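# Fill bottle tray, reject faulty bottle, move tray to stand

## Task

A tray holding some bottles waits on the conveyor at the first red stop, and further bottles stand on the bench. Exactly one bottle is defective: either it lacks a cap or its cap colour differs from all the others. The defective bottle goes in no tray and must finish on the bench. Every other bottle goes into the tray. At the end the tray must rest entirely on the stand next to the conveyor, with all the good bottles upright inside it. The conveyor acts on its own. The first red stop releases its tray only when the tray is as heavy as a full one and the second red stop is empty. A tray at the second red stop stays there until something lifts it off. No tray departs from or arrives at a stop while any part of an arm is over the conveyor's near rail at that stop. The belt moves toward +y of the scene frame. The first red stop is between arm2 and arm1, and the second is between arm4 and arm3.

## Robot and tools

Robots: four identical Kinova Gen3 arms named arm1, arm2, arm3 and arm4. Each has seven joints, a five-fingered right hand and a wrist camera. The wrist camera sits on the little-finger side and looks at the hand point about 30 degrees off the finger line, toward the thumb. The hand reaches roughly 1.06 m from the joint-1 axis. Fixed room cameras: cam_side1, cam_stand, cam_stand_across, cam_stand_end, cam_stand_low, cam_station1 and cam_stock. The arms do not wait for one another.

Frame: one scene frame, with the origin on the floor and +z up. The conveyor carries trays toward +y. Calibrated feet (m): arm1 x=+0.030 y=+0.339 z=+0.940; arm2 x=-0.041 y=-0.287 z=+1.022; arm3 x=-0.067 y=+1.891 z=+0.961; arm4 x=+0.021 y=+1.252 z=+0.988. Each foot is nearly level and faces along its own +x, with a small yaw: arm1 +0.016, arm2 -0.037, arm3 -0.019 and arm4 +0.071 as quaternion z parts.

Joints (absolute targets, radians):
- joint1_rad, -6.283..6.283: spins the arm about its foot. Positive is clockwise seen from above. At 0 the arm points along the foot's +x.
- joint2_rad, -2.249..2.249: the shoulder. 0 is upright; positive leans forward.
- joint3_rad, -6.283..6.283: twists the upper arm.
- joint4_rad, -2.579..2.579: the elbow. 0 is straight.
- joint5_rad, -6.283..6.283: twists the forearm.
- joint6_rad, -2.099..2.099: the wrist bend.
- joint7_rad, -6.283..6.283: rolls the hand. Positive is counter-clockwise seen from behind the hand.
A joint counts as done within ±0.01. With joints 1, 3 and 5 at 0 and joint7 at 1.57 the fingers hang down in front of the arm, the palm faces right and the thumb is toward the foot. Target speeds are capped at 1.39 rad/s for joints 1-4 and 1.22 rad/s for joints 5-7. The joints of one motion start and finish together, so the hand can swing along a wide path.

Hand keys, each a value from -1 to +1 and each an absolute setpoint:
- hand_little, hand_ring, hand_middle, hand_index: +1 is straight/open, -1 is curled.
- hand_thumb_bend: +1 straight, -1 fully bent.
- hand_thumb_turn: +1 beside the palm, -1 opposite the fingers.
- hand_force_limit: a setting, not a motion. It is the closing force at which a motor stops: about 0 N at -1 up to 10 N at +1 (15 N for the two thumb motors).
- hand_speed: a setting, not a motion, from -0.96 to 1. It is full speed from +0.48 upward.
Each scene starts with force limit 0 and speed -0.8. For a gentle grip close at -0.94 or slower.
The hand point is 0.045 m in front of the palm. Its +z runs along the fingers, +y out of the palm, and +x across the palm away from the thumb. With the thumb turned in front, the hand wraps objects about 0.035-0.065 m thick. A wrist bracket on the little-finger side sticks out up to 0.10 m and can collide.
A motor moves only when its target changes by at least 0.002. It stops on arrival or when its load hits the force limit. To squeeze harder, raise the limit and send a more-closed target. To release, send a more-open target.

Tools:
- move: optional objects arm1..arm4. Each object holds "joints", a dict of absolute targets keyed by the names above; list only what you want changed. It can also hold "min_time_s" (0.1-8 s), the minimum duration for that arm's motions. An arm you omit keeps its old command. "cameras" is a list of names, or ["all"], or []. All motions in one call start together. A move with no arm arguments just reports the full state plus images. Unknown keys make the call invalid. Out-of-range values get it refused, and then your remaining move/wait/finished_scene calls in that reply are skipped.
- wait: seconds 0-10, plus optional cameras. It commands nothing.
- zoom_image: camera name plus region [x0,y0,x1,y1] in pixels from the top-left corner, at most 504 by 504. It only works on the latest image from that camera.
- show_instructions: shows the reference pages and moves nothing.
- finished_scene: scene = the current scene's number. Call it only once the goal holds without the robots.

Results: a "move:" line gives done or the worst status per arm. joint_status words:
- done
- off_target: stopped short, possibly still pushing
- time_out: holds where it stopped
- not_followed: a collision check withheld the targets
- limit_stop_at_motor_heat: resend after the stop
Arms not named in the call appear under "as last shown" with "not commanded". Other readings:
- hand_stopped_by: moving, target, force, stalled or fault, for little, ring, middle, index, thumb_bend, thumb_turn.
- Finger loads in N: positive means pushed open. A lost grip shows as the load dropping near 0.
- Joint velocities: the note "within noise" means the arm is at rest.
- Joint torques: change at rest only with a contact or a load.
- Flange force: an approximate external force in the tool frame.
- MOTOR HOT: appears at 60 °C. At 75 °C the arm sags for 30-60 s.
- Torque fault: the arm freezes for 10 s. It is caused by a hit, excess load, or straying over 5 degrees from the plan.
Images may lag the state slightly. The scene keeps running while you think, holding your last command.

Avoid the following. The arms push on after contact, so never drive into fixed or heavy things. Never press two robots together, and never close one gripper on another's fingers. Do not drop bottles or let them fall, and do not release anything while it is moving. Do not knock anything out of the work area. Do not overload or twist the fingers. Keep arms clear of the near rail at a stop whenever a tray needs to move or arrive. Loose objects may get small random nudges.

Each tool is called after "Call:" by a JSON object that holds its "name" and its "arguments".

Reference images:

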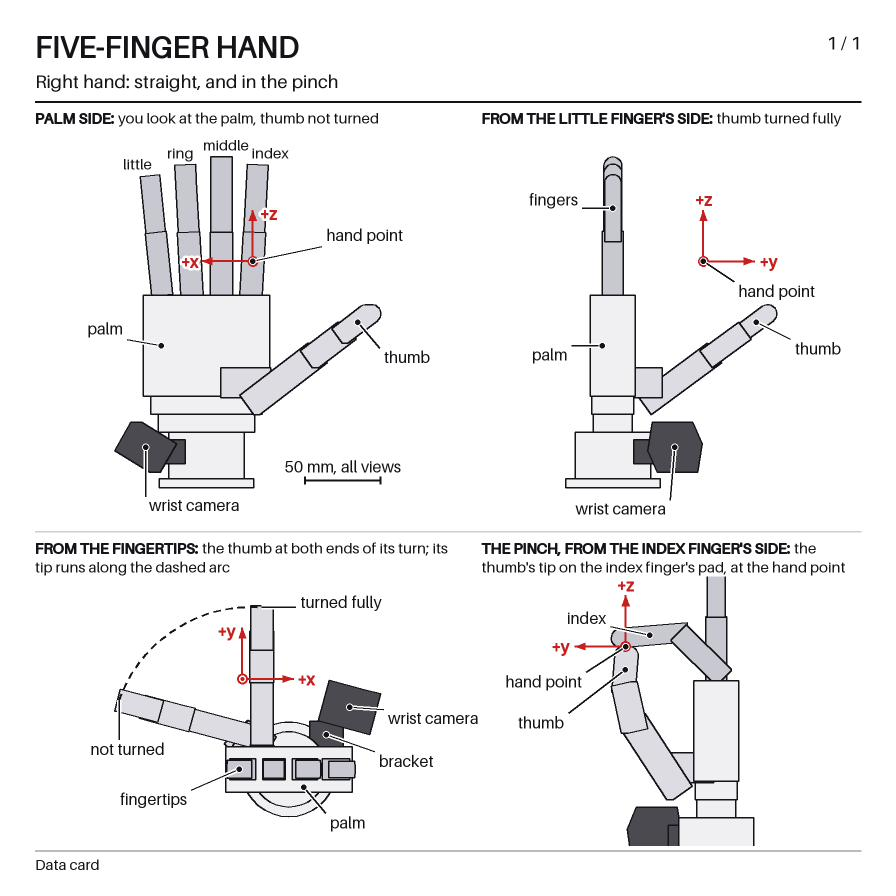

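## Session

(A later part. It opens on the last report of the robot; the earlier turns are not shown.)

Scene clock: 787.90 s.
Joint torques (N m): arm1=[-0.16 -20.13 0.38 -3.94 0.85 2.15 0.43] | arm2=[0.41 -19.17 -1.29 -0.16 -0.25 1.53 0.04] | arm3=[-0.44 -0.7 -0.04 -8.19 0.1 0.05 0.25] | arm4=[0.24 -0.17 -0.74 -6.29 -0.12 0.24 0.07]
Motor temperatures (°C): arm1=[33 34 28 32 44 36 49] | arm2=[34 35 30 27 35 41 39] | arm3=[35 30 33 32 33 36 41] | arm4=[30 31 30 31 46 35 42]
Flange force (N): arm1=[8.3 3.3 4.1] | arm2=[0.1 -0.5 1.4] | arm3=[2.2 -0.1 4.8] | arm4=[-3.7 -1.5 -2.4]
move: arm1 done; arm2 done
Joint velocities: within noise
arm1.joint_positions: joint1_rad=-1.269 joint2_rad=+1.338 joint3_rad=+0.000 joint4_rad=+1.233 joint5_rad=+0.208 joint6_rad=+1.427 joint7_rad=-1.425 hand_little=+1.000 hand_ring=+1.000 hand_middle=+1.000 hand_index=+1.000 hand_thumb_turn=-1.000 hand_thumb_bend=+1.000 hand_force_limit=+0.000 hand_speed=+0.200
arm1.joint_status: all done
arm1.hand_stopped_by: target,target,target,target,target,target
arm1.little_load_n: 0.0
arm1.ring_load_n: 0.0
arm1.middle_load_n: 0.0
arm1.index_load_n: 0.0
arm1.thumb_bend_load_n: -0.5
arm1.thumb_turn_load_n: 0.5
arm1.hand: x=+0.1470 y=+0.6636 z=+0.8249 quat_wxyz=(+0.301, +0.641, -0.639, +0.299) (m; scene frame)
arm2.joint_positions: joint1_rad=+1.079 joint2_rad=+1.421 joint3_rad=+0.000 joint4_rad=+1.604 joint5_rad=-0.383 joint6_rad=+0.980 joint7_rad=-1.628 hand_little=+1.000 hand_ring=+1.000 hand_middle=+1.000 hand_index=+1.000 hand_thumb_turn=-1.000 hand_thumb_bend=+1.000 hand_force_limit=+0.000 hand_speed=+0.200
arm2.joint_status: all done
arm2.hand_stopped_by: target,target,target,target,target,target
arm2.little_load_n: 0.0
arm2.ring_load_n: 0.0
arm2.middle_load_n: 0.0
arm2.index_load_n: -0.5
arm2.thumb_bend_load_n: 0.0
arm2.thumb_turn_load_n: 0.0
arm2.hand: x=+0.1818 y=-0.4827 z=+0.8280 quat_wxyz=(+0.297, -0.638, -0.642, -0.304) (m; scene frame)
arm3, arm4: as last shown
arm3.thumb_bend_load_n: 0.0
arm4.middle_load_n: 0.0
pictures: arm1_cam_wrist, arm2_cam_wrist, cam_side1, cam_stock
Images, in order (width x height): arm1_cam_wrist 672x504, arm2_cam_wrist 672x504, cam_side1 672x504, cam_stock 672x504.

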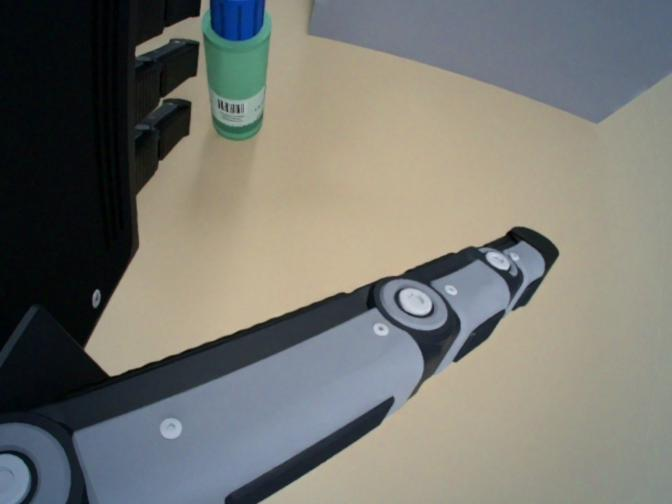

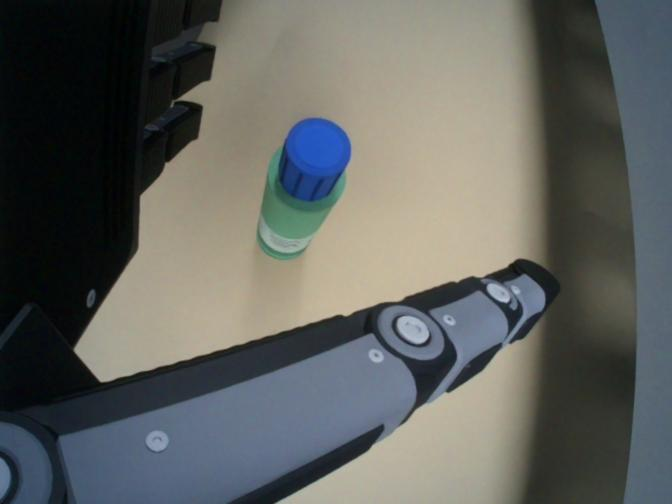

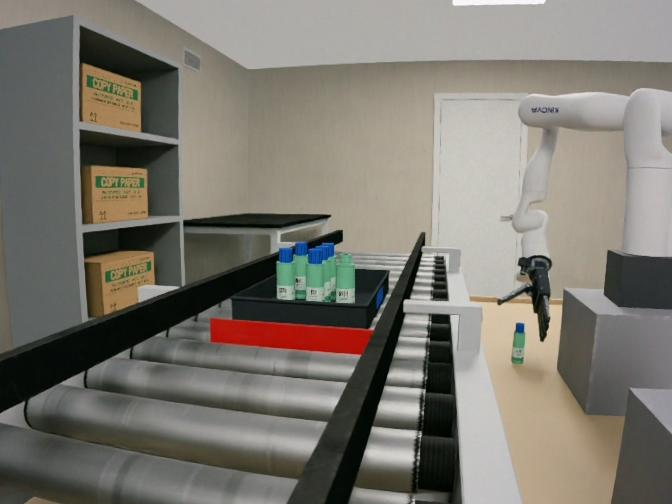

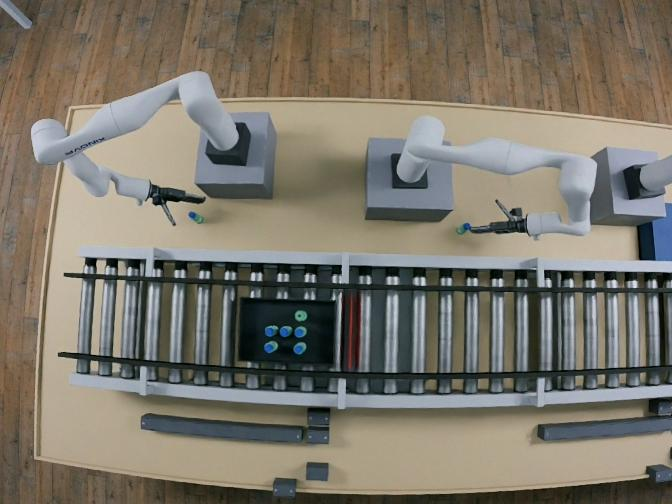

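Call:
{"name": "move", "arguments": {"arm1": {"joints":{"joint1_rad":-1.188,"joint2_rad":1.277,"joint4_rad":1.428,"joint5_rad":0.277,"joint6_rad":1.288,"joint7_rad":-1.419}, "min_time_s":2}, "arm2": {"joints":{"joint1_rad":1.041,"joint2_rad":1.414,"joint4_rad":1.583,"joint5_rad":-0.411,"joint6_rad":1.004,"joint7_rad":-1.646}, "min_time_s":2}, "cameras": ["arm1_cam_wrist","arm2_cam_wrist","cam_stock"]}}

Call:
{"name": "zoom_image", "arguments": {"camera": "cam_stock", "region": [420, 190, 540, 280]}}

Call:
{"name": "zoom_image", "arguments": {"camera": "cam_stock", "region": [140, 170, 260, 260]}}

Scene clock: 1032.27 s.
Joint torques (N m): arm1=[-0.18 -18.91 0.35 -2.94 0.82 2.22 0.47] | arm2=[0.42 -19.35 -1.4 -0.47 -0.25 1.52 0.04] | arm3=[-0.45 -0.63 -0.06 -8.03 0.08 0.04 0.31] | arm4=[0.28 -0.16 -0.73 -6.22 -0.05 0.23 0.09]
Motor temperatures (°C): arm1=[33 35 28 31 44 36 48] | arm2=[34 35 30 27 35 41 39] | arm3=[34 30 33 32 33 36 41] | arm4=[29 31 30 31 45 35 41]
Flange force (N): arm1=[7.2 3.4 3.2] | arm2=[0.3 -0.5 1.3] | arm3=[2.2 0.0 4.2] | arm4=[-3.7 -1.4 -2.7]
move: arm1 done; arm2 done
Joint velocities: within noise
arm1.joint_positions: joint1_rad=-1.188 joint2_rad=+1.277 joint3_rad=+0.000 joint4_rad=+1.428 joint5_rad=+0.277 joint6_rad=+1.288 joint7_rad=-1.419 hand_little=+1.000 hand_ring=+1.000 hand_middle=+1.000 hand_index=+1.000 hand_thumb_turn=-1.000 hand_thumb_bend=+1.000 hand_force_limit=+0.000 hand_speed=+0.200
arm1.joint_status: all done
arm1.hand_stopped_by: target,target,target,target,target,target
arm1.little_load_n: 0.0
arm1.ring_load_n: 0.0
arm1.middle_load_n: 0.0
arm1.index_load_n: 0.0
arm1.thumb_bend_load_n: 0.0
arm1.thumb_turn_load_n: 0.5
arm1.hand: x=+0.1759 y=+0.6066 z=+0.8295 quat_wxyz=(+0.302, +0.641, -0.639, +0.299) (m; scene frame)
arm2.joint_positions: joint1_rad=+1.041 joint2_rad=+1.414 joint3_rad=+0.000 joint4_rad=+1.583 joint5_rad=-0.411 joint6_rad=+1.004 joint7_rad=-1.646 hand_little=+1.000 hand_ring=+1.000 hand_middle=+1.000 hand_index=+1.000 hand_thumb_turn=-1.000 hand_thumb_bend=+1.000 hand_force_limit=+0.000 hand_speed=+0.200
arm2.joint_status: all done
arm2.hand_stopped_by: target,target,target,target,target,target
arm2.little_load_n: 0.0
arm2.ring_load_n: 0.0
arm2.middle_load_n: 0.0
arm2.index_load_n: 0.0
arm2.thumb_bend_load_n: 0.0
arm2.thumb_turn_load_n: 0.0
arm2.hand: x=+0.2015 y=-0.4837 z=+0.8323 quat_wxyz=(+0.296, -0.638, -0.642, -0.304) (m; scene frame)
arm3, arm4: as last shown
arm4.thumb_bend_load_n: -0.5
pictures: arm1_cam_wrist, arm2_cam_wrist, cam_stock
Images, in order (width x height): arm1_cam_wrist 672x504, arm2_cam_wrist 672x504, cam_stock 672x504.

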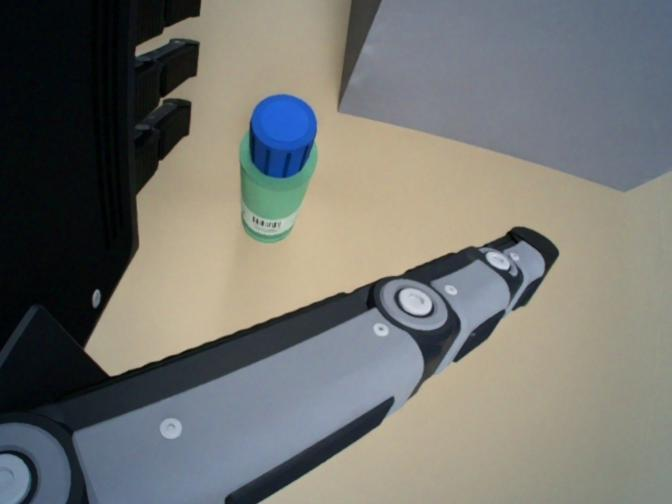

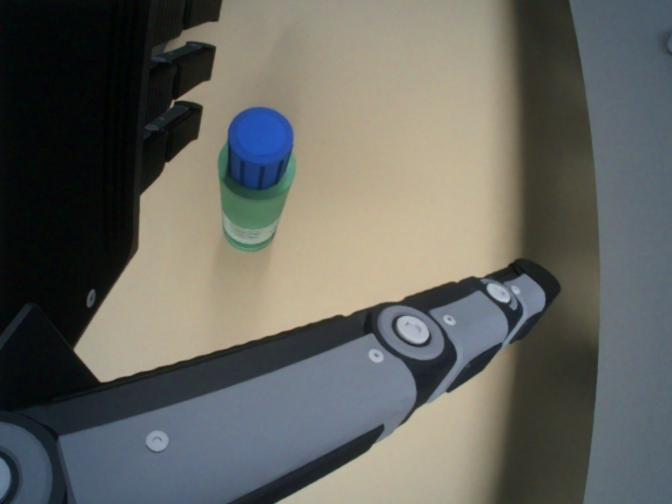

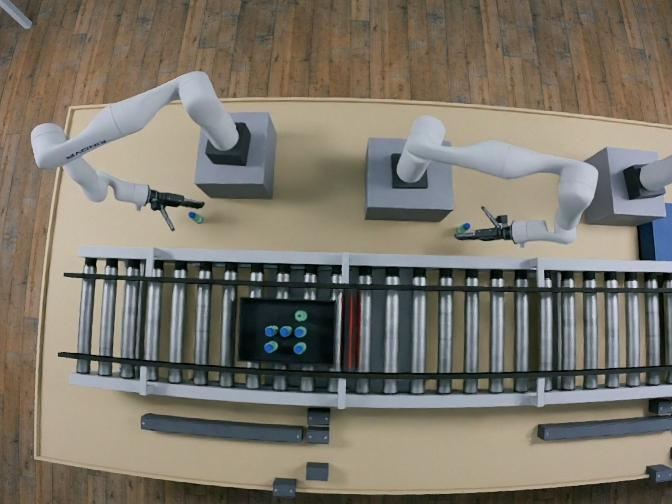

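Scaled by 4.200 from the camera's 672x504 image, which has a finer 960x720 frame.

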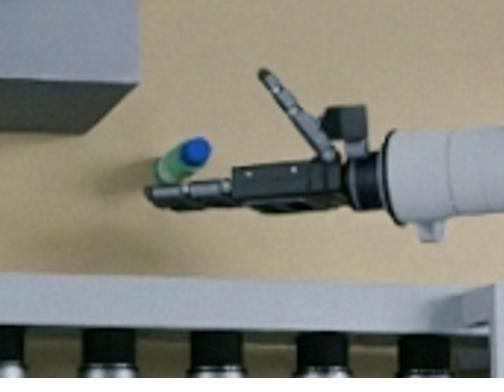

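Scaled by 4.200 from the camera's 672x504 image, which has a finer 960x720 frame.

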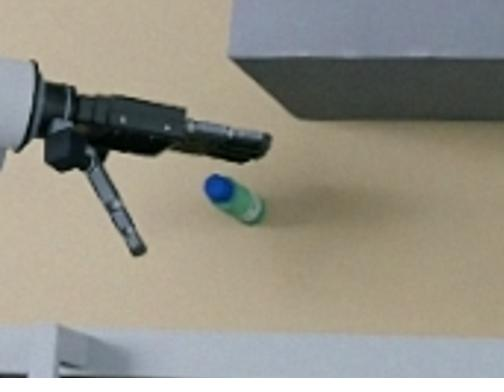

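Call:
{"name": "move", "arguments": {"arm1": {"joints":{"joint1_rad":-1.165,"joint2_rad":1.314,"joint4_rad":1.514,"joint5_rad":0.309,"joint6_rad":1.168,"joint7_rad":-1.448}, "min_time_s":3}, "arm2": {"joints":{"joint1_rad":1.024,"joint2_rad":1.471,"joint4_rad":1.640,"joint5_rad":-0.462,"joint6_rad":0.900,"joint7_rad":-1.588}, "min_time_s":3}, "cameras": ["arm1_cam_wrist","arm2_cam_wrist","cam_side1"]}}

Scene clock: 1092.70 s.
Joint torques (N m): arm1=[-0.04 -18.19 0.38 -2.01 0.85 2.14 0.44] | arm2=[0.47 -18.59 -1.44 0.42 -0.19 1.54 0.02] | arm3=[-0.43 -0.69 -0.12 -8.07 0.09 0.08 0.31] | arm4=[0.21 -0.11 -0.72 -6.3 -0.11 0.21 0.14]
Motor temperatures (°C): arm1=[33 35 28 31 44 36 48] | arm2=[34 36 30 27 35 41 39] | arm3=[34 30 33 32 33 36 41] | arm4=[29 31 30 31 45 35 41]
Flange force (N): arm1=[6.8 3.3 2.1] | arm2=[0.3 -0.6 1.1] | arm3=[2.0 -0.1 4.4] | arm4=[-3.5 -1.3 -2.4]
move: arm1 done; arm2 done
Joint velocities: within noise
arm1.joint_positions: joint1_rad=-1.165 joint2_rad=+1.314 joint3_rad=+0.000 joint4_rad=+1.514 joint5_rad=+0.309 joint6_rad=+1.168 joint7_rad=-1.448 hand_little=+1.000 hand_ring=+1.000 hand_middle=+1.000 hand_index=+1.000 hand_thumb_turn=-1.000 hand_thumb_bend=+1.000 hand_force_limit=+0.000 hand_speed=+0.200
arm1.joint_status: all done
arm1.hand_stopped_by: target,target,target,target,target,target
arm1.little_load_n: 0.0
arm1.ring_load_n: 0.0
arm1.middle_load_n: 0.0
arm1.index_load_n: 0.0
arm1.thumb_bend_load_n: 0.0
arm1.thumb_turn_load_n: 0.0
arm1.hand: x=+0.1758 y=+0.5720 z=+0.8006 quat_wxyz=(+0.301, +0.641, -0.639, +0.299) (m; scene frame)
arm2.joint_positions: joint1_rad=+1.024 joint2_rad=+1.471 joint3_rad=+0.000 joint4_rad=+1.640 joint5_rad=-0.462 joint6_rad=+0.900 joint7_rad=-1.588 hand_little=+1.000 hand_ring=+1.000 hand_middle=+1.000 hand_index=+1.000 hand_thumb_turn=-1.000 hand_thumb_bend=+1.000 hand_force_limit=+0.000 hand_speed=+0.200
arm2.joint_status: all done
arm2.hand_stopped_by: target,target,target,target,target,target
arm2.little_load_n: 0.0
arm2.ring_load_n: 0.0
arm2.middle_load_n: 0.0
arm2.index_load_n: 0.0
arm2.thumb_bend_load_n: 0.0
arm2.thumb_turn_load_n: 0.0
arm2.hand: x=+0.1943 y=-0.4514 z=+0.8055 quat_wxyz=(+0.296, -0.638, -0.642, -0.304) (m; scene frame)
arm3, arm4: as last shown
arm4.thumb_bend_load_n: 0.0
pictures: arm1_cam_wrist, arm2_cam_wrist, cam_side1
Images, in order (width x height): arm1_cam_wrist 672x504, arm2_cam_wrist 672x504, cam_side1 672x504.

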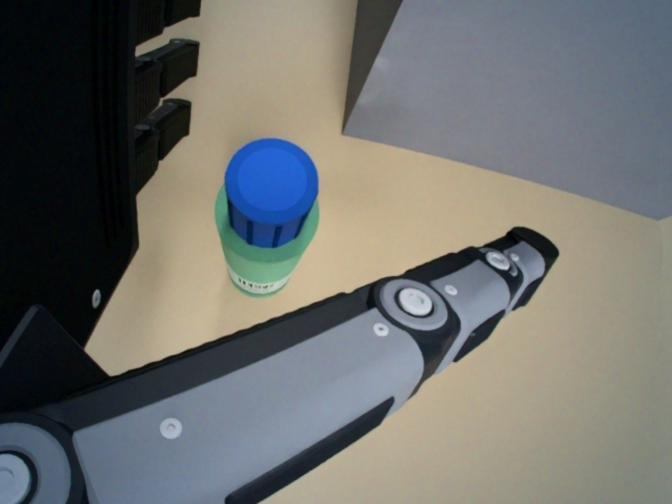

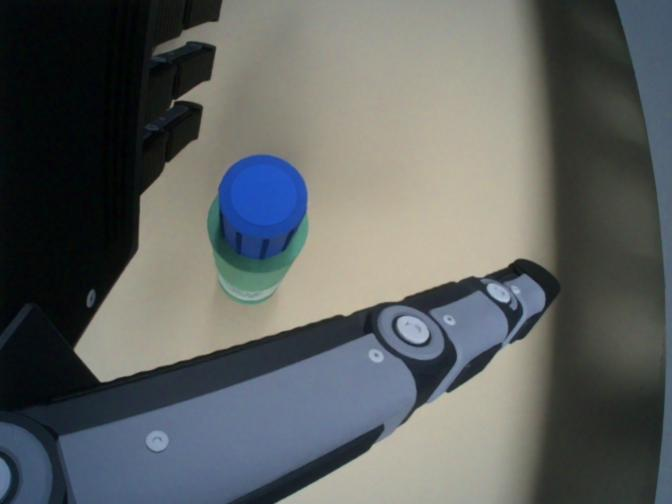

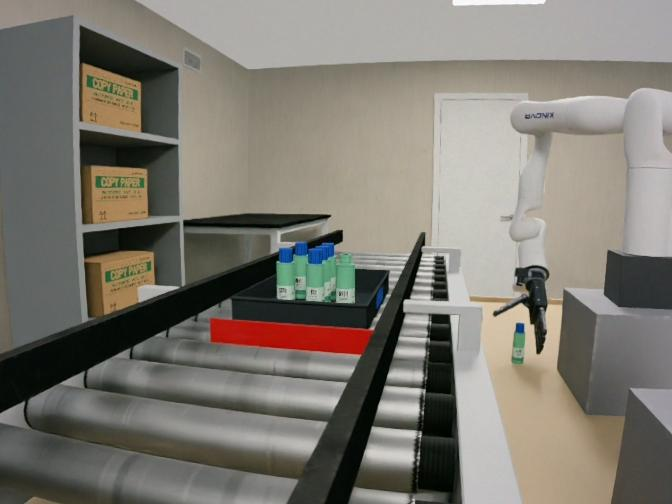

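Call:
{"name": "move", "arguments": {"arm1": {"joints":{"hand_speed":-0.3,"hand_index":0.3,"hand_middle":0.3,"hand_thumb_bend":0.25}}, "arm2": {"joints":{"hand_speed":-0.3,"hand_index":0.3,"hand_middle":0.3,"hand_thumb_bend":0.25}}, "cameras": ["arm1_cam_wrist","arm2_cam_wrist"]}}

Scene clock: 1121.70 s.
Joint torques (N m): arm1=[-0.08 -18.16 0.46 -2.13 0.85 2.15 0.49] | arm2=[0.44 -18.6 -1.41 0.38 -0.16 1.56 0.03] | arm3=[-0.53 -0.75 0 -8.03 0.09 0.04 0.3] | arm4=[0.28 -0.15 -0.74 -6.21 -0.05 0.22 0.11]
Motor temperatures (°C): arm1=[33 35 28 31 44 36 48] | arm2=[34 36 30 27 35 41 39] | arm3=[34 30 33 32 33 36 41] | arm4=[29 31 30 31 45 35 41]
Flange force (N): arm1=[7.3 3.6 2.3] | arm2=[0.5 -0.7 1.3] | arm3=[2.0 0.3 4.0] | arm4=[-3.7 -1.3 -2.8]
move: arm1 done; arm2 done
Joint velocities: within noise
arm1.joint_positions: joint1_rad=-1.165 joint2_rad=+1.314 joint3_rad=+0.000 joint4_rad=+1.514 joint5_rad=+0.309 joint6_rad=+1.168 joint7_rad=-1.448 hand_little=+1.000 hand_ring=+1.000 hand_middle=+0.300 hand_index=+0.300 hand_thumb_turn=-1.000 hand_thumb_bend=+0.250 hand_force_limit=+0.000 hand_speed=-0.300
arm1.joint_status: all done
arm1.hand_stopped_by: target,target,target,target,target,target
arm1.little_load_n: 0.0
arm1.ring_load_n: 0.5
arm1.middle_load_n: 0.0
arm1.index_load_n: 0.0
arm1.thumb_bend_load_n: 0.0
arm1.thumb_turn_load_n: 0.0
arm1.hand: x=+0.1758 y=+0.5720 z=+0.8006 quat_wxyz=(+0.301, +0.641, -0.639, +0.299) (m; scene frame)
arm2.joint_positions: joint1_rad=+1.024 joint2_rad=+1.471 joint3_rad=+0.000 joint4_rad=+1.640 joint5_rad=-0.462 joint6_rad=+0.900 joint7_rad=-1.588 hand_little=+1.000 hand_ring=+1.000 hand_middle=+0.300 hand_index=+0.300 hand_thumb_turn=-1.000 hand_thumb_bend=+0.250 hand_force_limit=+0.000 hand_speed=-0.300
arm2.joint_status: all done
arm2.hand_stopped_by: target,target,target,target,target,target
arm2.little_load_n: 0.0
arm2.ring_load_n: 0.0
arm2.middle_load_n: 0.0
arm2.index_load_n: 0.5
arm2.thumb_bend_load_n: 0.0
arm2.thumb_turn_load_n: 0.0
arm2.hand: x=+0.1943 y=-0.4514 z=+0.8055 quat_wxyz=(+0.296, -0.638, -0.642, -0.304) (m; scene frame)
arm3.joint_positions: joint1_rad=+0.362 joint2_rad=-0.324 joint3_rad=-0.101 joint4_rad=+1.473 joint5_rad=-0.008 joint6_rad=+2.069 joint7_rad=-1.880 hand_little=+1.000 hand_ring=+1.000 hand_middle=+1.000 hand_index=+1.000 hand_thumb_turn=+1.000 hand_thumb_bend=+1.000 hand_force_limit=+0.000 hand_speed=-0.800
arm3.joint_status: not commanded
arm3.hand_stopped_by: target,target,target,target,target,target
arm3.little_load_n: 0.0
arm3.ring_load_n: 0.0
arm3.middle_load_n: 0.0
arm3.index_load_n: 0.0
arm3.thumb_bend_load_n: 0.0
arm3.thumb_turn_load_n: 0.0
arm3.hand: x=+0.1108 y=+1.8705 z=+1.4476 quat_wxyz=(+0.039, -0.300, -0.953, +0.013) (m; scene frame)
arm4.joint_positions: joint1_rad=+0.421 joint2_rad=-0.440 joint3_rad=-0.080 joint4_rad=+1.467 joint5_rad=+0.009 joint6_rad=+2.000 joint7_rad=-1.939 hand_little=+1.000 hand_ring=+1.000 hand_middle=+1.000 hand_index=+1.000 hand_thumb_turn=+1.000 hand_thumb_bend=+1.000 hand_force_limit=+0.000 hand_speed=-0.800
arm4.joint_status: not commanded
arm4.hand_stopped_by: target,target,target,target,target,target
arm4.little_load_n: 0.0
arm4.ring_load_n: 0.0
arm4.middle_load_n: 0.0
arm4.index_load_n: 0.0
arm4.thumb_bend_load_n: 0.0
arm4.thumb_turn_load_n: 0.0
arm4.hand: x=+0.2044 y=+1.2330 z=+1.4982 quat_wxyz=(-0.051, -0.285, -0.957, +0.011) (m; scene frame)
pictures: arm1_cam_wrist, arm2_cam_wrist
Images, in order (width x height): arm1_cam_wrist 672x504, arm2_cam_wrist 672x504.

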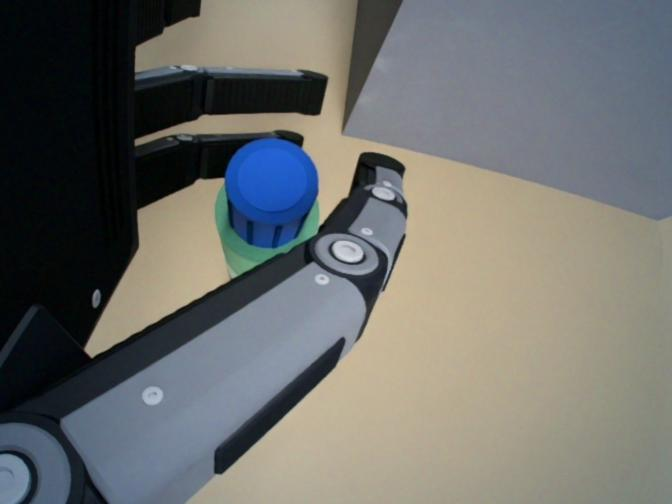

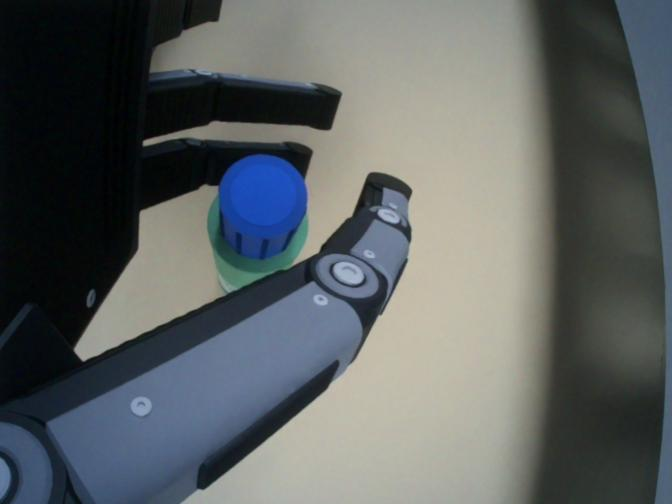

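Call:
{"name": "move", "arguments": {"arm1": {"joints":{"hand_speed":-0.85,"hand_force_limit":-0.5,"hand_index":-1,"hand_middle":-1,"hand_thumb_bend":-1}}, "arm2": {"joints":{"hand_speed":-0.85,"hand_force_limit":-0.5,"hand_index":-1,"hand_middle":-1,"hand_thumb_bend":-1}}, "cameras": ["arm1_cam_wrist","arm2_cam_wrist"]}}

Scene clock: 1135.20 s.
Joint torques (N m): arm1=[-0.08 -18.27 0.4 -2.08 0.82 2.19 0.41] | arm2=[0.44 -18.59 -1.47 0.4 -0.17 1.52 0.05] | arm3=[-0.55 -0.68 -0.07 -8.12 0.07 0.06 0.31] | arm4=[0.34 -0.25 -0.77 -6.15 -0.11 0.26 0.12]
Motor temperatures (°C): arm1=[33 35 28 31 44 36 48] | arm2=[34 36 30 27 35 41 39] | arm3=[34 30 33 32 33 36 41] | arm4=[29 31 30 31 45 35 41]
Flange force (N): arm1=[7.0 3.3 2.5] | arm2=[0.3 -0.6 1.1] | arm3=[2.1 0.0 4.5] | arm4=[-4.1 -1.4 -3.0]
move: arm1 off_target; arm2 off_target
Joint velocities: within noise
arm1.joint_positions: joint1_rad=-1.165 joint2_rad=+1.314 joint3_rad=+0.000 joint4_rad=+1.514 joint5_rad=+0.309 joint6_rad=+1.168 joint7_rad=-1.448 hand_little=+1.000 hand_ring=+1.000 hand_middle=-0.226 hand_index=-0.240 hand_thumb_turn=-1.000 hand_thumb_bend=-0.025 hand_force_limit=-0.500 hand_speed=-0.850
arm1.joint_status: hand_middle off_target (ended at -0.226, target -1.000); hand_index off_target (ended at -0.240, target -1.000); hand_thumb_bend off_target (ended at -0.025, target -1.000); the others done
arm1.hand_stopped_by: target,target,force,force,force,target
arm1.little_load_n: 0.0
arm1.ring_load_n: 0.0
arm1.middle_load_n: 4.0
arm1.index_load_n: 5.0
arm1.thumb_bend_load_n: 4.0
arm1.thumb_turn_load_n: 0.0
arm1.hand: x=+0.1758 y=+0.5720 z=+0.8006 quat_wxyz=(+0.301, +0.641, -0.639, +0.299) (m; scene frame)
arm2.joint_positions: joint1_rad=+1.024 joint2_rad=+1.471 joint3_rad=+0.000 joint4_rad=+1.640 joint5_rad=-0.462 joint6_rad=+0.900 joint7_rad=-1.588 hand_little=+1.000 hand_ring=+1.000 hand_middle=-0.226 hand_index=-0.240 hand_thumb_turn=-1.000 hand_thumb_bend=-0.025 hand_force_limit=-0.500 hand_speed=-0.850
arm2.joint_status: hand_middle off_target (ended at -0.226, target -1.000); hand_index off_target (ended at -0.240, target -1.000); hand_thumb_bend off_target (ended at -0.025, target -1.000); the others done
arm2.hand_stopped_by: target,target,force,force,force,target
arm2.little_load_n: 0.0
arm2.ring_load_n: 0.0
arm2.middle_load_n: 5.5
arm2.index_load_n: 6.5
arm2.thumb_bend_load_n: 6.0
arm2.thumb_turn_load_n: 0.5
arm2.hand: x=+0.1943 y=-0.4514 z=+0.8055 quat_wxyz=(+0.296, -0.638, -0.642, -0.304) (m; scene frame)
arm3, arm4: as last shown
pictures: arm1_cam_wrist, arm2_cam_wrist
Images, in order (width x height): arm1_cam_wrist 672x504, arm2_cam_wrist 672x504.

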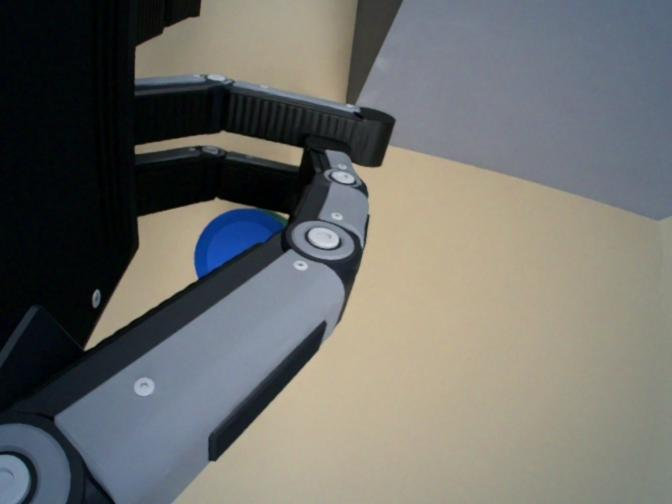

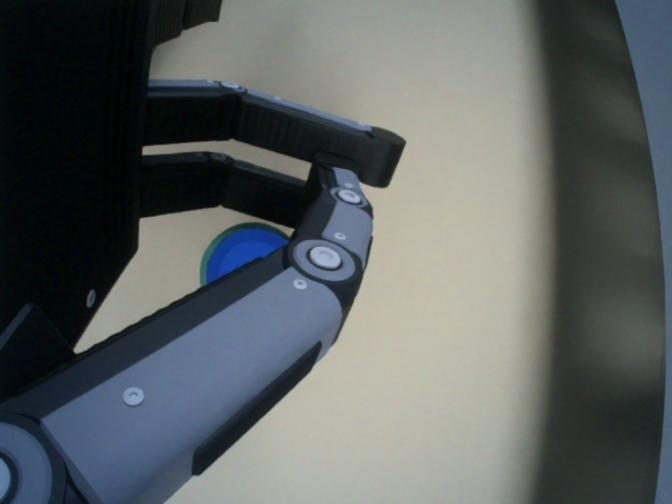

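Call:
{"name": "move", "arguments": {"arm1": {"joints":{"hand_speed":-0.7,"hand_index":0.3,"hand_middle":0.3,"hand_thumb_bend":0.6}}, "arm2": {"joints":{"hand_speed":-0.7,"hand_index":0.3,"hand_middle":0.3,"hand_thumb_bend":0.6}}, "cameras": ["arm1_cam_wrist","arm2_cam_wrist","cam_side1","cam_stock"]}}

Call:
{"name": "zoom_image", "arguments": {"camera": "cam_side1", "region": [480, 260, 600, 380]}}

Scene clock: 1164.57 s.
Joint torques (N m): arm1=[-0.14 -18.23 0.51 -2.15 0.81 2.21 0.44] | arm2=[0.41 -18.61 -1.41 0.47 -0.2 1.5 0.07] | arm3=[-0.58 -0.75 0.11 -8.14 0.1 0.06 0.32] | arm4=[0.31 -0.14 -0.73 -6.26 -0.09 0.16 0.1]
Motor temperatures (°C): arm1=[33 35 28 31 44 36 48] | arm2=[34 36 30 27 35 41 39] | arm3=[34 30 33 32 33 36 41] | arm4=[29 31 30 31 45 35 41]
Flange force (N): arm1=[7.3 3.5 2.6] | arm2=[0.0 -0.5 1.0] | arm3=[2.2 0.7 4.5] | arm4=[-3.6 -1.5 -2.7]
move: arm1 done; arm2 done
Joint velocities: within noise
arm1.joint_positions: joint1_rad=-1.165 joint2_rad=+1.314 joint3_rad=+0.000 joint4_rad=+1.514 joint5_rad=+0.309 joint6_rad=+1.168 joint7_rad=-1.448 hand_little=+1.000 hand_ring=+1.000 hand_middle=+0.300 hand_index=+0.300 hand_thumb_turn=-1.000 hand_thumb_bend=+0.600 hand_force_limit=-0.500 hand_speed=-0.700
arm1.joint_status: all done
arm1.hand_stopped_by: target,target,target,target,target,target
arm1.little_load_n: 0.0
arm1.ring_load_n: 0.0
arm1.middle_load_n: 0.0
arm1.index_load_n: 0.0
arm1.thumb_bend_load_n: 0.0
arm1.thumb_turn_load_n: 0.0
arm1.hand: x=+0.1758 y=+0.5720 z=+0.8006 quat_wxyz=(+0.301, +0.641, -0.639, +0.299) (m; scene frame)
arm2.joint_positions: joint1_rad=+1.024 joint2_rad=+1.471 joint3_rad=+0.000 joint4_rad=+1.640 joint5_rad=-0.462 joint6_rad=+0.900 joint7_rad=-1.588 hand_little=+1.000 hand_ring=+1.000 hand_middle=+0.300 hand_index=+0.300 hand_thumb_turn=-1.000 hand_thumb_bend=+0.600 hand_force_limit=-0.500 hand_speed=-0.700
arm2.joint_status: all done
arm2.hand_stopped_by: target,target,target,target,target,target
arm2.little_load_n: 0.0
arm2.ring_load_n: 0.0
arm2.middle_load_n: 0.0
arm2.index_load_n: 0.0
arm2.thumb_bend_load_n: 0.0
arm2.thumb_turn_load_n: 0.0
arm2.hand: x=+0.1943 y=-0.4514 z=+0.8055 quat_wxyz=(+0.296, -0.638, -0.642, -0.304) (m; scene frame)
arm3, arm4: as last shown
pictures: arm1_cam_wrist, arm2_cam_wrist, cam_side1, cam_stock
Images, in order (width x height): arm1_cam_wrist 672x504, arm2_cam_wrist 672x504, cam_side1 672x504, cam_stock 672x504.

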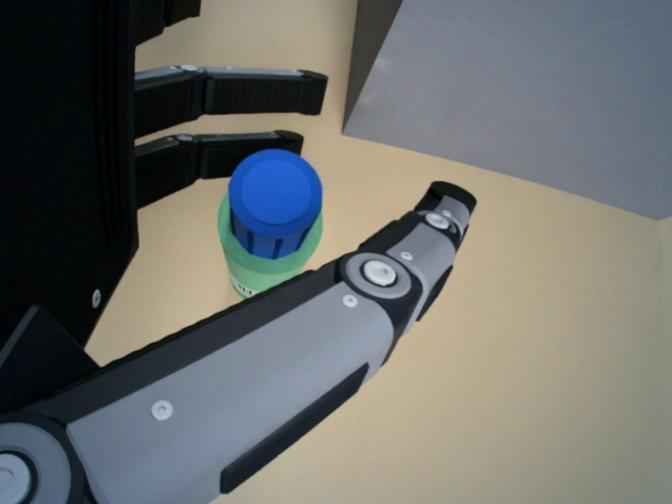

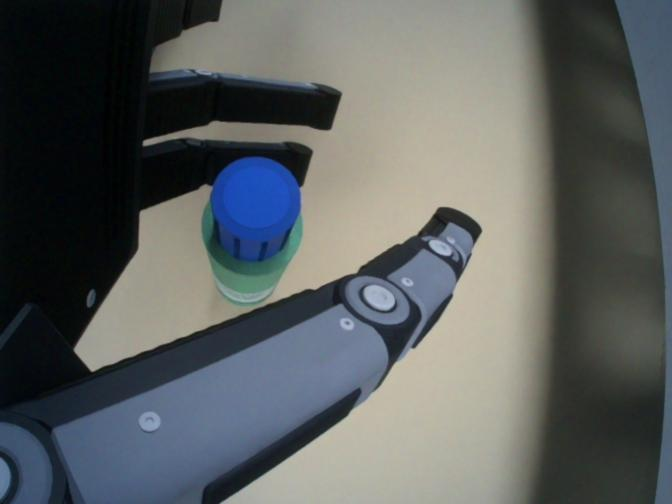

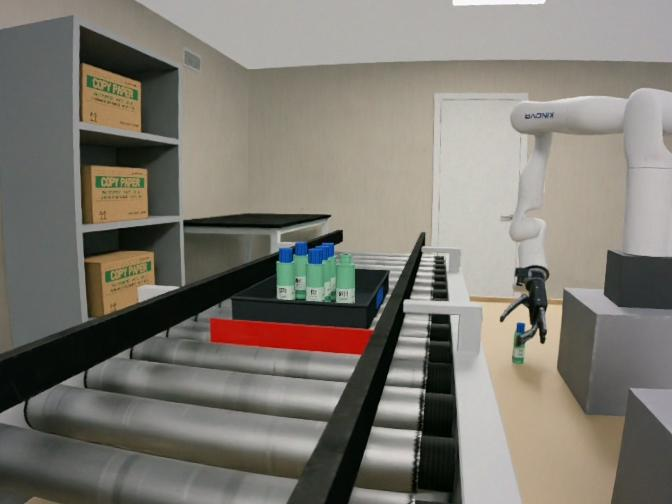

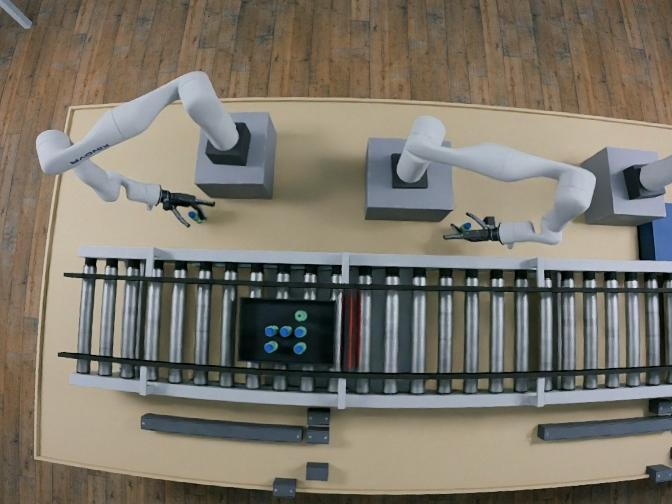

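Scaled by 4.200 from the camera's 672x504 image, which has a finer 960x720 frame.

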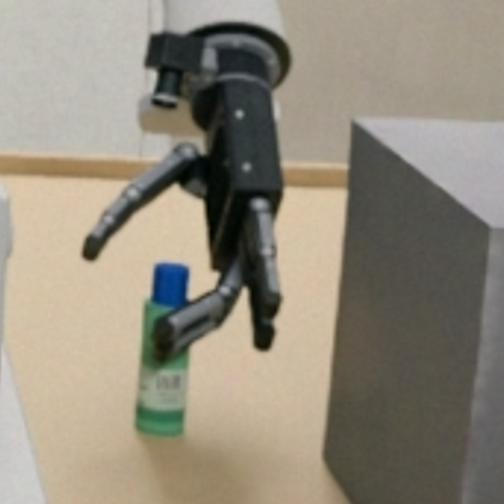

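Call:
{"name": "move", "arguments": {"arm1": {"joints":{"joint1_rad":-1.1835,"joint2_rad":1.305,"joint4_rad":1.493,"joint5_rad":0.301,"joint6_rad":1.197,"joint7_rad":-1.441}, "min_time_s":1}, "arm2": {"joints":{"joint1_rad":1.0286,"joint2_rad":1.4556,"joint4_rad":1.6246,"joint5_rad":-0.448,"joint6_rad":0.928,"joint7_rad":-1.604}, "min_time_s":1}, "cameras": []}}

Call:
{"name": "move", "arguments": {"arm1": {"joints":{"hand_speed":-0.9,"hand_force_limit":-0.85,"hand_thumb_bend":-0.25}}, "arm2": {"joints":{"hand_speed":-0.9,"hand_force_limit":-0.85,"hand_thumb_bend":-0.25}}, "cameras": ["arm1_cam_wrist","arm2_cam_wrist","cam_side1"]}}

Scene clock: 1208.93 s.
Joint torques (N m): arm1=[-0.25 -18.39 0.49 -2.16 0.85 2.22 0.47] | arm2=[0.49 -18.89 -1.4 0.13 -0.21 1.51 0.05] | arm3=[-0.51 -0.63 -0.02 -8.09 0.08 0 0.33] | arm4=[0.3 -0.14 -0.71 -6.25 -0.08 0.22 0.1]
Motor temperatures (°C): arm1=[33 35 28 31 44 36 48] | arm2=[34 36 30 27 35 41 38] | arm3=[34 30 33 32 33 36 41] | arm4=[29 31 30 31 45 35 41]
Flange force (N): arm1=[6.7 3.1 2.4] | arm2=[0.3 -0.5 1.3] | arm3=[2.3 0.2 4.3] | arm4=[-3.6 -1.4 -2.6]
move: arm1 done; arm2 done
Joint velocities: within noise
arm1.joint_positions: joint1_rad=-1.183 joint2_rad=+1.305 joint3_rad=+0.000 joint4_rad=+1.493 joint5_rad=+0.301 joint6_rad=+1.197 joint7_rad=-1.441 hand_little=+1.000 hand_ring=+1.000 hand_middle=+0.300 hand_index=+0.300 hand_thumb_turn=-1.000 hand_thumb_bend=+0.600 hand_force_limit=-0.500 hand_speed=-0.700
arm1.joint_status: all done
arm1.hand_stopped_by: target,target,target,target,target,target
arm1.little_load_n: 0.0
arm1.ring_load_n: 0.0
arm1.middle_load_n: 0.0
arm1.index_load_n: 0.0
arm1.thumb_bend_load_n: 0.0
arm1.thumb_turn_load_n: 0.0
arm1.hand: x=+0.1731 y=+0.5825 z=+0.8072 quat_wxyz=(+0.299, +0.645, -0.635, +0.301) (m; scene frame)
arm2.joint_positions: joint1_rad=+1.029 joint2_rad=+1.456 joint3_rad=+0.000 joint4_rad=+1.625 joint5_rad=-0.448 joint6_rad=+0.928 joint7_rad=-1.604 hand_little=+1.000 hand_ring=+1.000 hand_middle=+0.300 hand_index=+0.300 hand_thumb_turn=-1.000 hand_thumb_bend=+0.600 hand_force_limit=-0.500 hand_speed=-0.700
arm2.joint_status: all done
arm2.hand_stopped_by: target,target,target,target,target,target
arm2.little_load_n: -0.5
arm2.ring_load_n: 0.0
arm2.middle_load_n: 0.0
arm2.index_load_n: 0.5
arm2.thumb_bend_load_n: -0.5
arm2.thumb_turn_load_n: 0.5
arm2.hand: x=+0.1967 y=-0.4602 z=+0.8125 quat_wxyz=(+0.296, -0.638, -0.642, -0.305) (m; scene frame)
arm3, arm4: as last shown
arm3.ring_load_n: -0.5
pictures: none
No camera images: "cameras" was empty.

Scene clock: 1215.30 s.
Joint torques (N m): arm1=[-0.1 -18.49 0.39 -2.23 0.89 2.13 0.44] | arm2=[0.42 -18.81 -1.41 0.11 -0.23 1.49 0.05] | arm3=[-0.44 -0.73 -0.08 -8.1 0.08 0.02 0.29] | arm4=[0.25 -0.12 -0.72 -6.2 -0.11 0.14 0.08]
Motor temperatures (°C): arm1=[33 35 28 31 44 36 48] | arm2=[34 36 30 27 35 41 38] | arm3=[34 30 33 32 33 36 41] | arm4=[29 31 30 31 45 35 41]
Flange force (N): arm1=[6.6 3.3 2.4] | arm2=[0.5 -0.7 1.1] | arm3=[2.0 -0.1 4.3] | arm4=[-3.6 -1.5 -3.0]
move: arm1 done; arm2 done
Joint velocities: within noise
arm1.joint_positions: joint1_rad=-1.183 joint2_rad=+1.305 joint3_rad=+0.000 joint4_rad=+1.493 joint5_rad=+0.301 joint6_rad=+1.197 joint7_rad=-1.441 hand_little=+1.000 hand_ring=+1.000 hand_middle=+0.300 hand_index=+0.300 hand_thumb_turn=-1.000 hand_thumb_bend=-0.250 hand_force_limit=-0.850 hand_speed=-0.900
arm1.joint_status: all done
arm1.hand_stopped_by: target,target,target,target,target,target
arm1.little_load_n: 0.0
arm1.ring_load_n: 0.0
arm1.middle_load_n: 0.0
arm1.index_load_n: 0.0
arm1.thumb_bend_load_n: 0.0
arm1.thumb_turn_load_n: 0.0
arm1.hand: x=+0.1731 y=+0.5825 z=+0.8072 quat_wxyz=(+0.299, +0.645, -0.635, +0.301) (m; scene frame)
arm2.joint_positions: joint1_rad=+1.029 joint2_rad=+1.456 joint3_rad=+0.000 joint4_rad=+1.625 joint5_rad=-0.448 joint6_rad=+0.928 joint7_rad=-1.604 hand_little=+1.000 hand_ring=+1.000 hand_middle=+0.300 hand_index=+0.300 hand_thumb_turn=-1.000 hand_thumb_bend=-0.250 hand_force_limit=-0.850 hand_speed=-0.900
arm2.joint_status: all done
arm2.hand_stopped_by: target,target,target,target,target,target
arm2.little_load_n: 0.0
arm2.ring_load_n: 0.0
arm2.middle_load_n: 0.0
arm2.index_load_n: 0.0
arm2.thumb_bend_load_n: 0.0
arm2.thumb_turn_load_n: 0.0
arm2.hand: x=+0.1967 y=-0.4602 z=+0.8125 quat_wxyz=(+0.296, -0.638, -0.642, -0.305) (m; scene frame)
arm3, arm4: as last shown
arm3.ring_load_n: 0.0
pictures: arm1_cam_wrist, arm2_cam_wrist, cam_side1
Images, in order (width x height): arm1_cam_wrist 672x504, arm2_cam_wrist 672x504, cam_side1 672x504.

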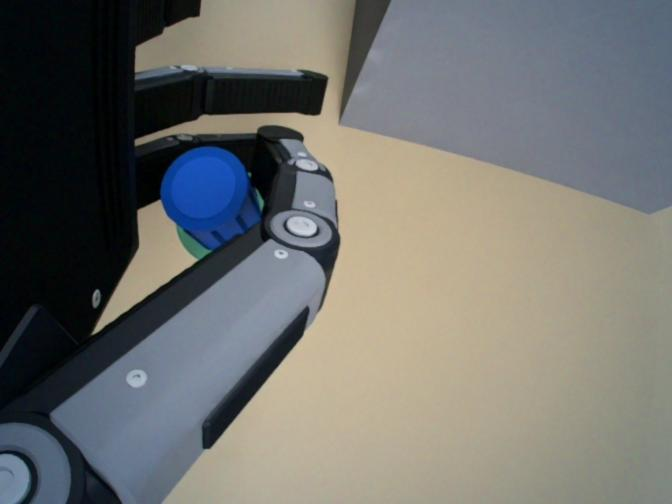

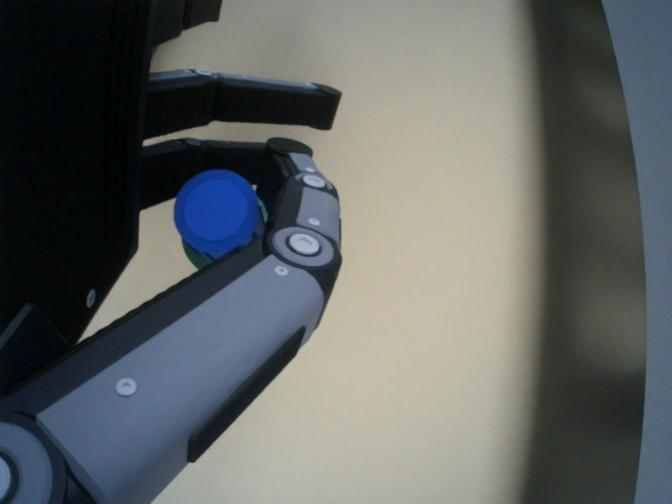

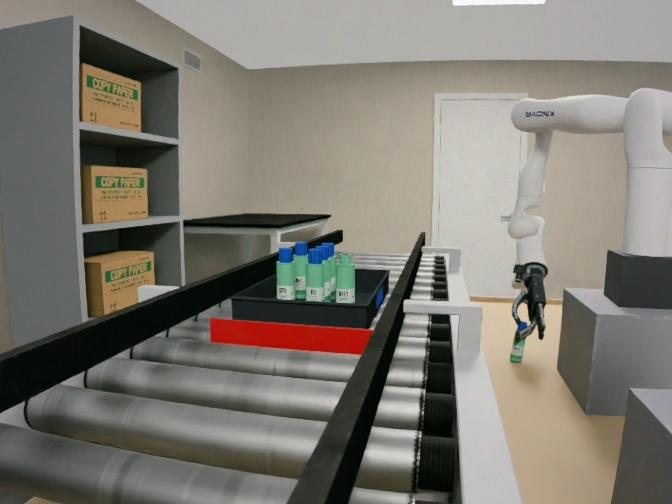

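Call:
{"name": "move", "arguments": {"arm1": {"joints":{"hand_speed":-0.9,"hand_force_limit":-0.7,"hand_thumb_bend":-1,"hand_index":-1,"hand_middle":-1}}, "arm2": {"joints":{"hand_speed":-0.9,"hand_force_limit":-0.7,"hand_thumb_bend":-1,"hand_index":-1,"hand_middle":-1}}, "cameras": ["arm1_cam_wrist","arm2_cam_wrist","cam_side1"]}}

Call:
{"name": "zoom_image", "arguments": {"camera": "cam_side1", "region": [480, 260, 600, 380]}}

Scene clock: 1226.70 s.
Joint torques (N m): arm1=[-0.18 -18.46 0.45 -2.26 0.86 2.19 0.45] | arm2=[0.45 -18.86 -1.45 0.18 -0.19 1.51 0.05] | arm3=[-0.53 -0.69 0 -8.09 0.11 0.06 0.3] | arm4=[0.37 -0.13 -0.66 -6.3 -0.08 0.23 0.06]
Motor temperatures (°C): arm1=[33 35 28 31 44 36 48] | arm2=[34 36 30 27 35 41 38] | arm3=[34 30 33 32 33 36 41] | arm4=[29 31 30 31 45 35 41]
Flange force (N): arm1=[6.8 3.3 2.6] | arm2=[0.2 -0.5 1.2] | arm3=[2.2 0.3 4.4] | arm4=[-3.6 -1.4 -2.4]
move: arm1 off_target; arm2 off_target
Joint velocities: within noise
arm1.joint_positions: joint1_rad=-1.183 joint2_rad=+1.305 joint3_rad=+0.000 joint4_rad=+1.493 joint5_rad=+0.301 joint6_rad=+1.197 joint7_rad=-1.441 hand_little=+1.000 hand_ring=+1.000 hand_middle=-0.295 hand_index=-0.323 hand_thumb_turn=-1.000 hand_thumb_bend=-0.549 hand_force_limit=-0.700 hand_speed=-0.900
arm1.joint_status: hand_middle off_target (ended at -0.295, target -1.000); hand_index off_target (ended at -0.323, target -1.000); hand_thumb_bend off_target (ended at -0.549, target -1.000); the others done
arm1.hand_stopped_by: target,target,force,force,force,target
arm1.little_load_n: 0.0
arm1.ring_load_n: 0.0
arm1.middle_load_n: 1.5
arm1.index_load_n: 2.0
arm1.thumb_bend_load_n: 3.5
arm1.thumb_turn_load_n: 0.5
arm1.hand: x=+0.1731 y=+0.5825 z=+0.8072 quat_wxyz=(+0.299, +0.645, -0.635, +0.301) (m; scene frame)
arm2.joint_positions: joint1_rad=+1.029 joint2_rad=+1.456 joint3_rad=+0.000 joint4_rad=+1.625 joint5_rad=-0.448 joint6_rad=+0.928 joint7_rad=-1.604 hand_little=+1.000 hand_ring=+1.000 hand_middle=-0.286 hand_index=-0.314 hand_thumb_turn=-1.000 hand_thumb_bend=-0.546 hand_force_limit=-0.700 hand_speed=-0.900
arm2.joint_status: hand_middle off_target (ended at -0.286, target -1.000); hand_index off_target (ended at -0.314, target -1.000); hand_thumb_bend off_target (ended at -0.546, target -1.000); the others done
arm2.hand_stopped_by: target,target,force,force,force,target
arm2.little_load_n: 0.0
arm2.ring_load_n: 0.0
arm2.middle_load_n: 1.5
arm2.index_load_n: 2.0
arm2.thumb_bend_load_n: 3.5
arm2.thumb_turn_load_n: 0.5
arm2.hand: x=+0.1967 y=-0.4602 z=+0.8125 quat_wxyz=(+0.296, -0.638, -0.642, -0.305) (m; scene frame)
arm3, arm4: as last shown
pictures: arm1_cam_wrist, arm2_cam_wrist, cam_side1
Images, in order (width x height): arm1_cam_wrist 672x504, arm2_cam_wrist 672x504, cam_side1 672x504.

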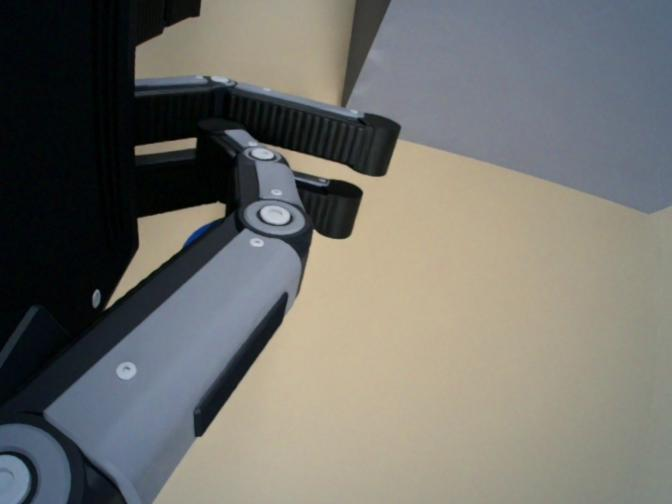

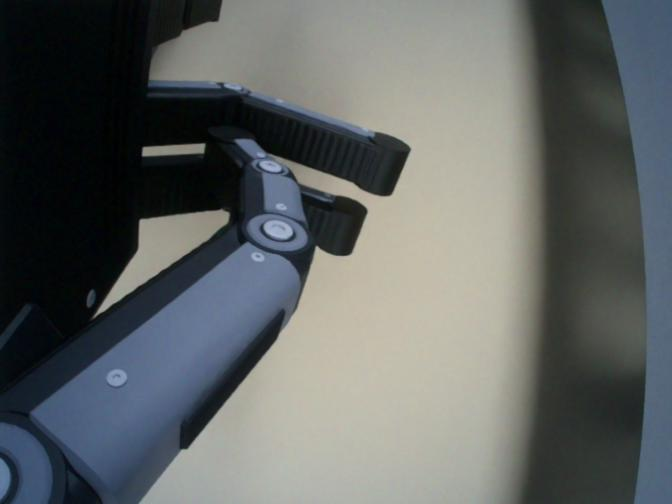

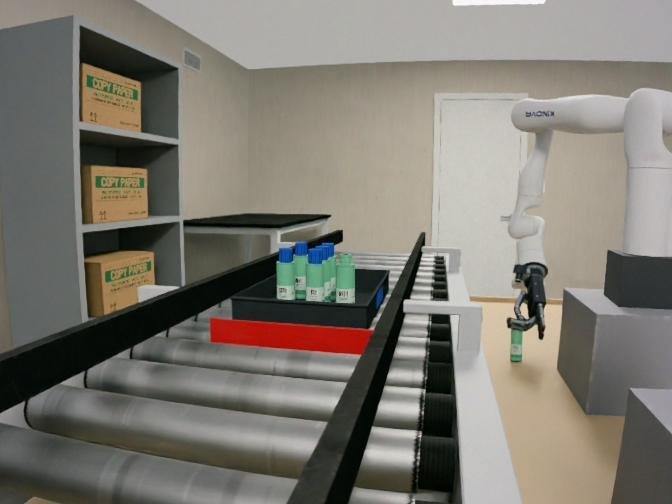

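Scaled by 4.200 from the camera's 672x504 image, which has a finer 960x720 frame.

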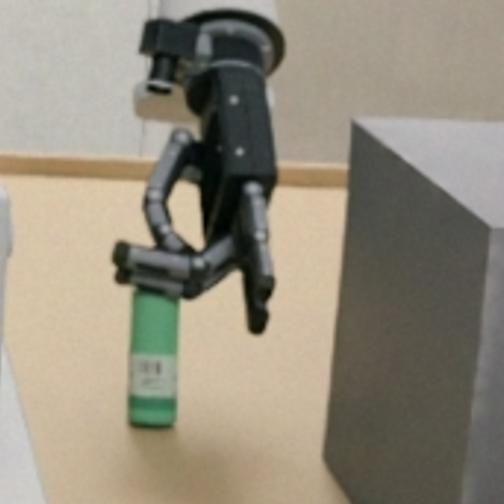

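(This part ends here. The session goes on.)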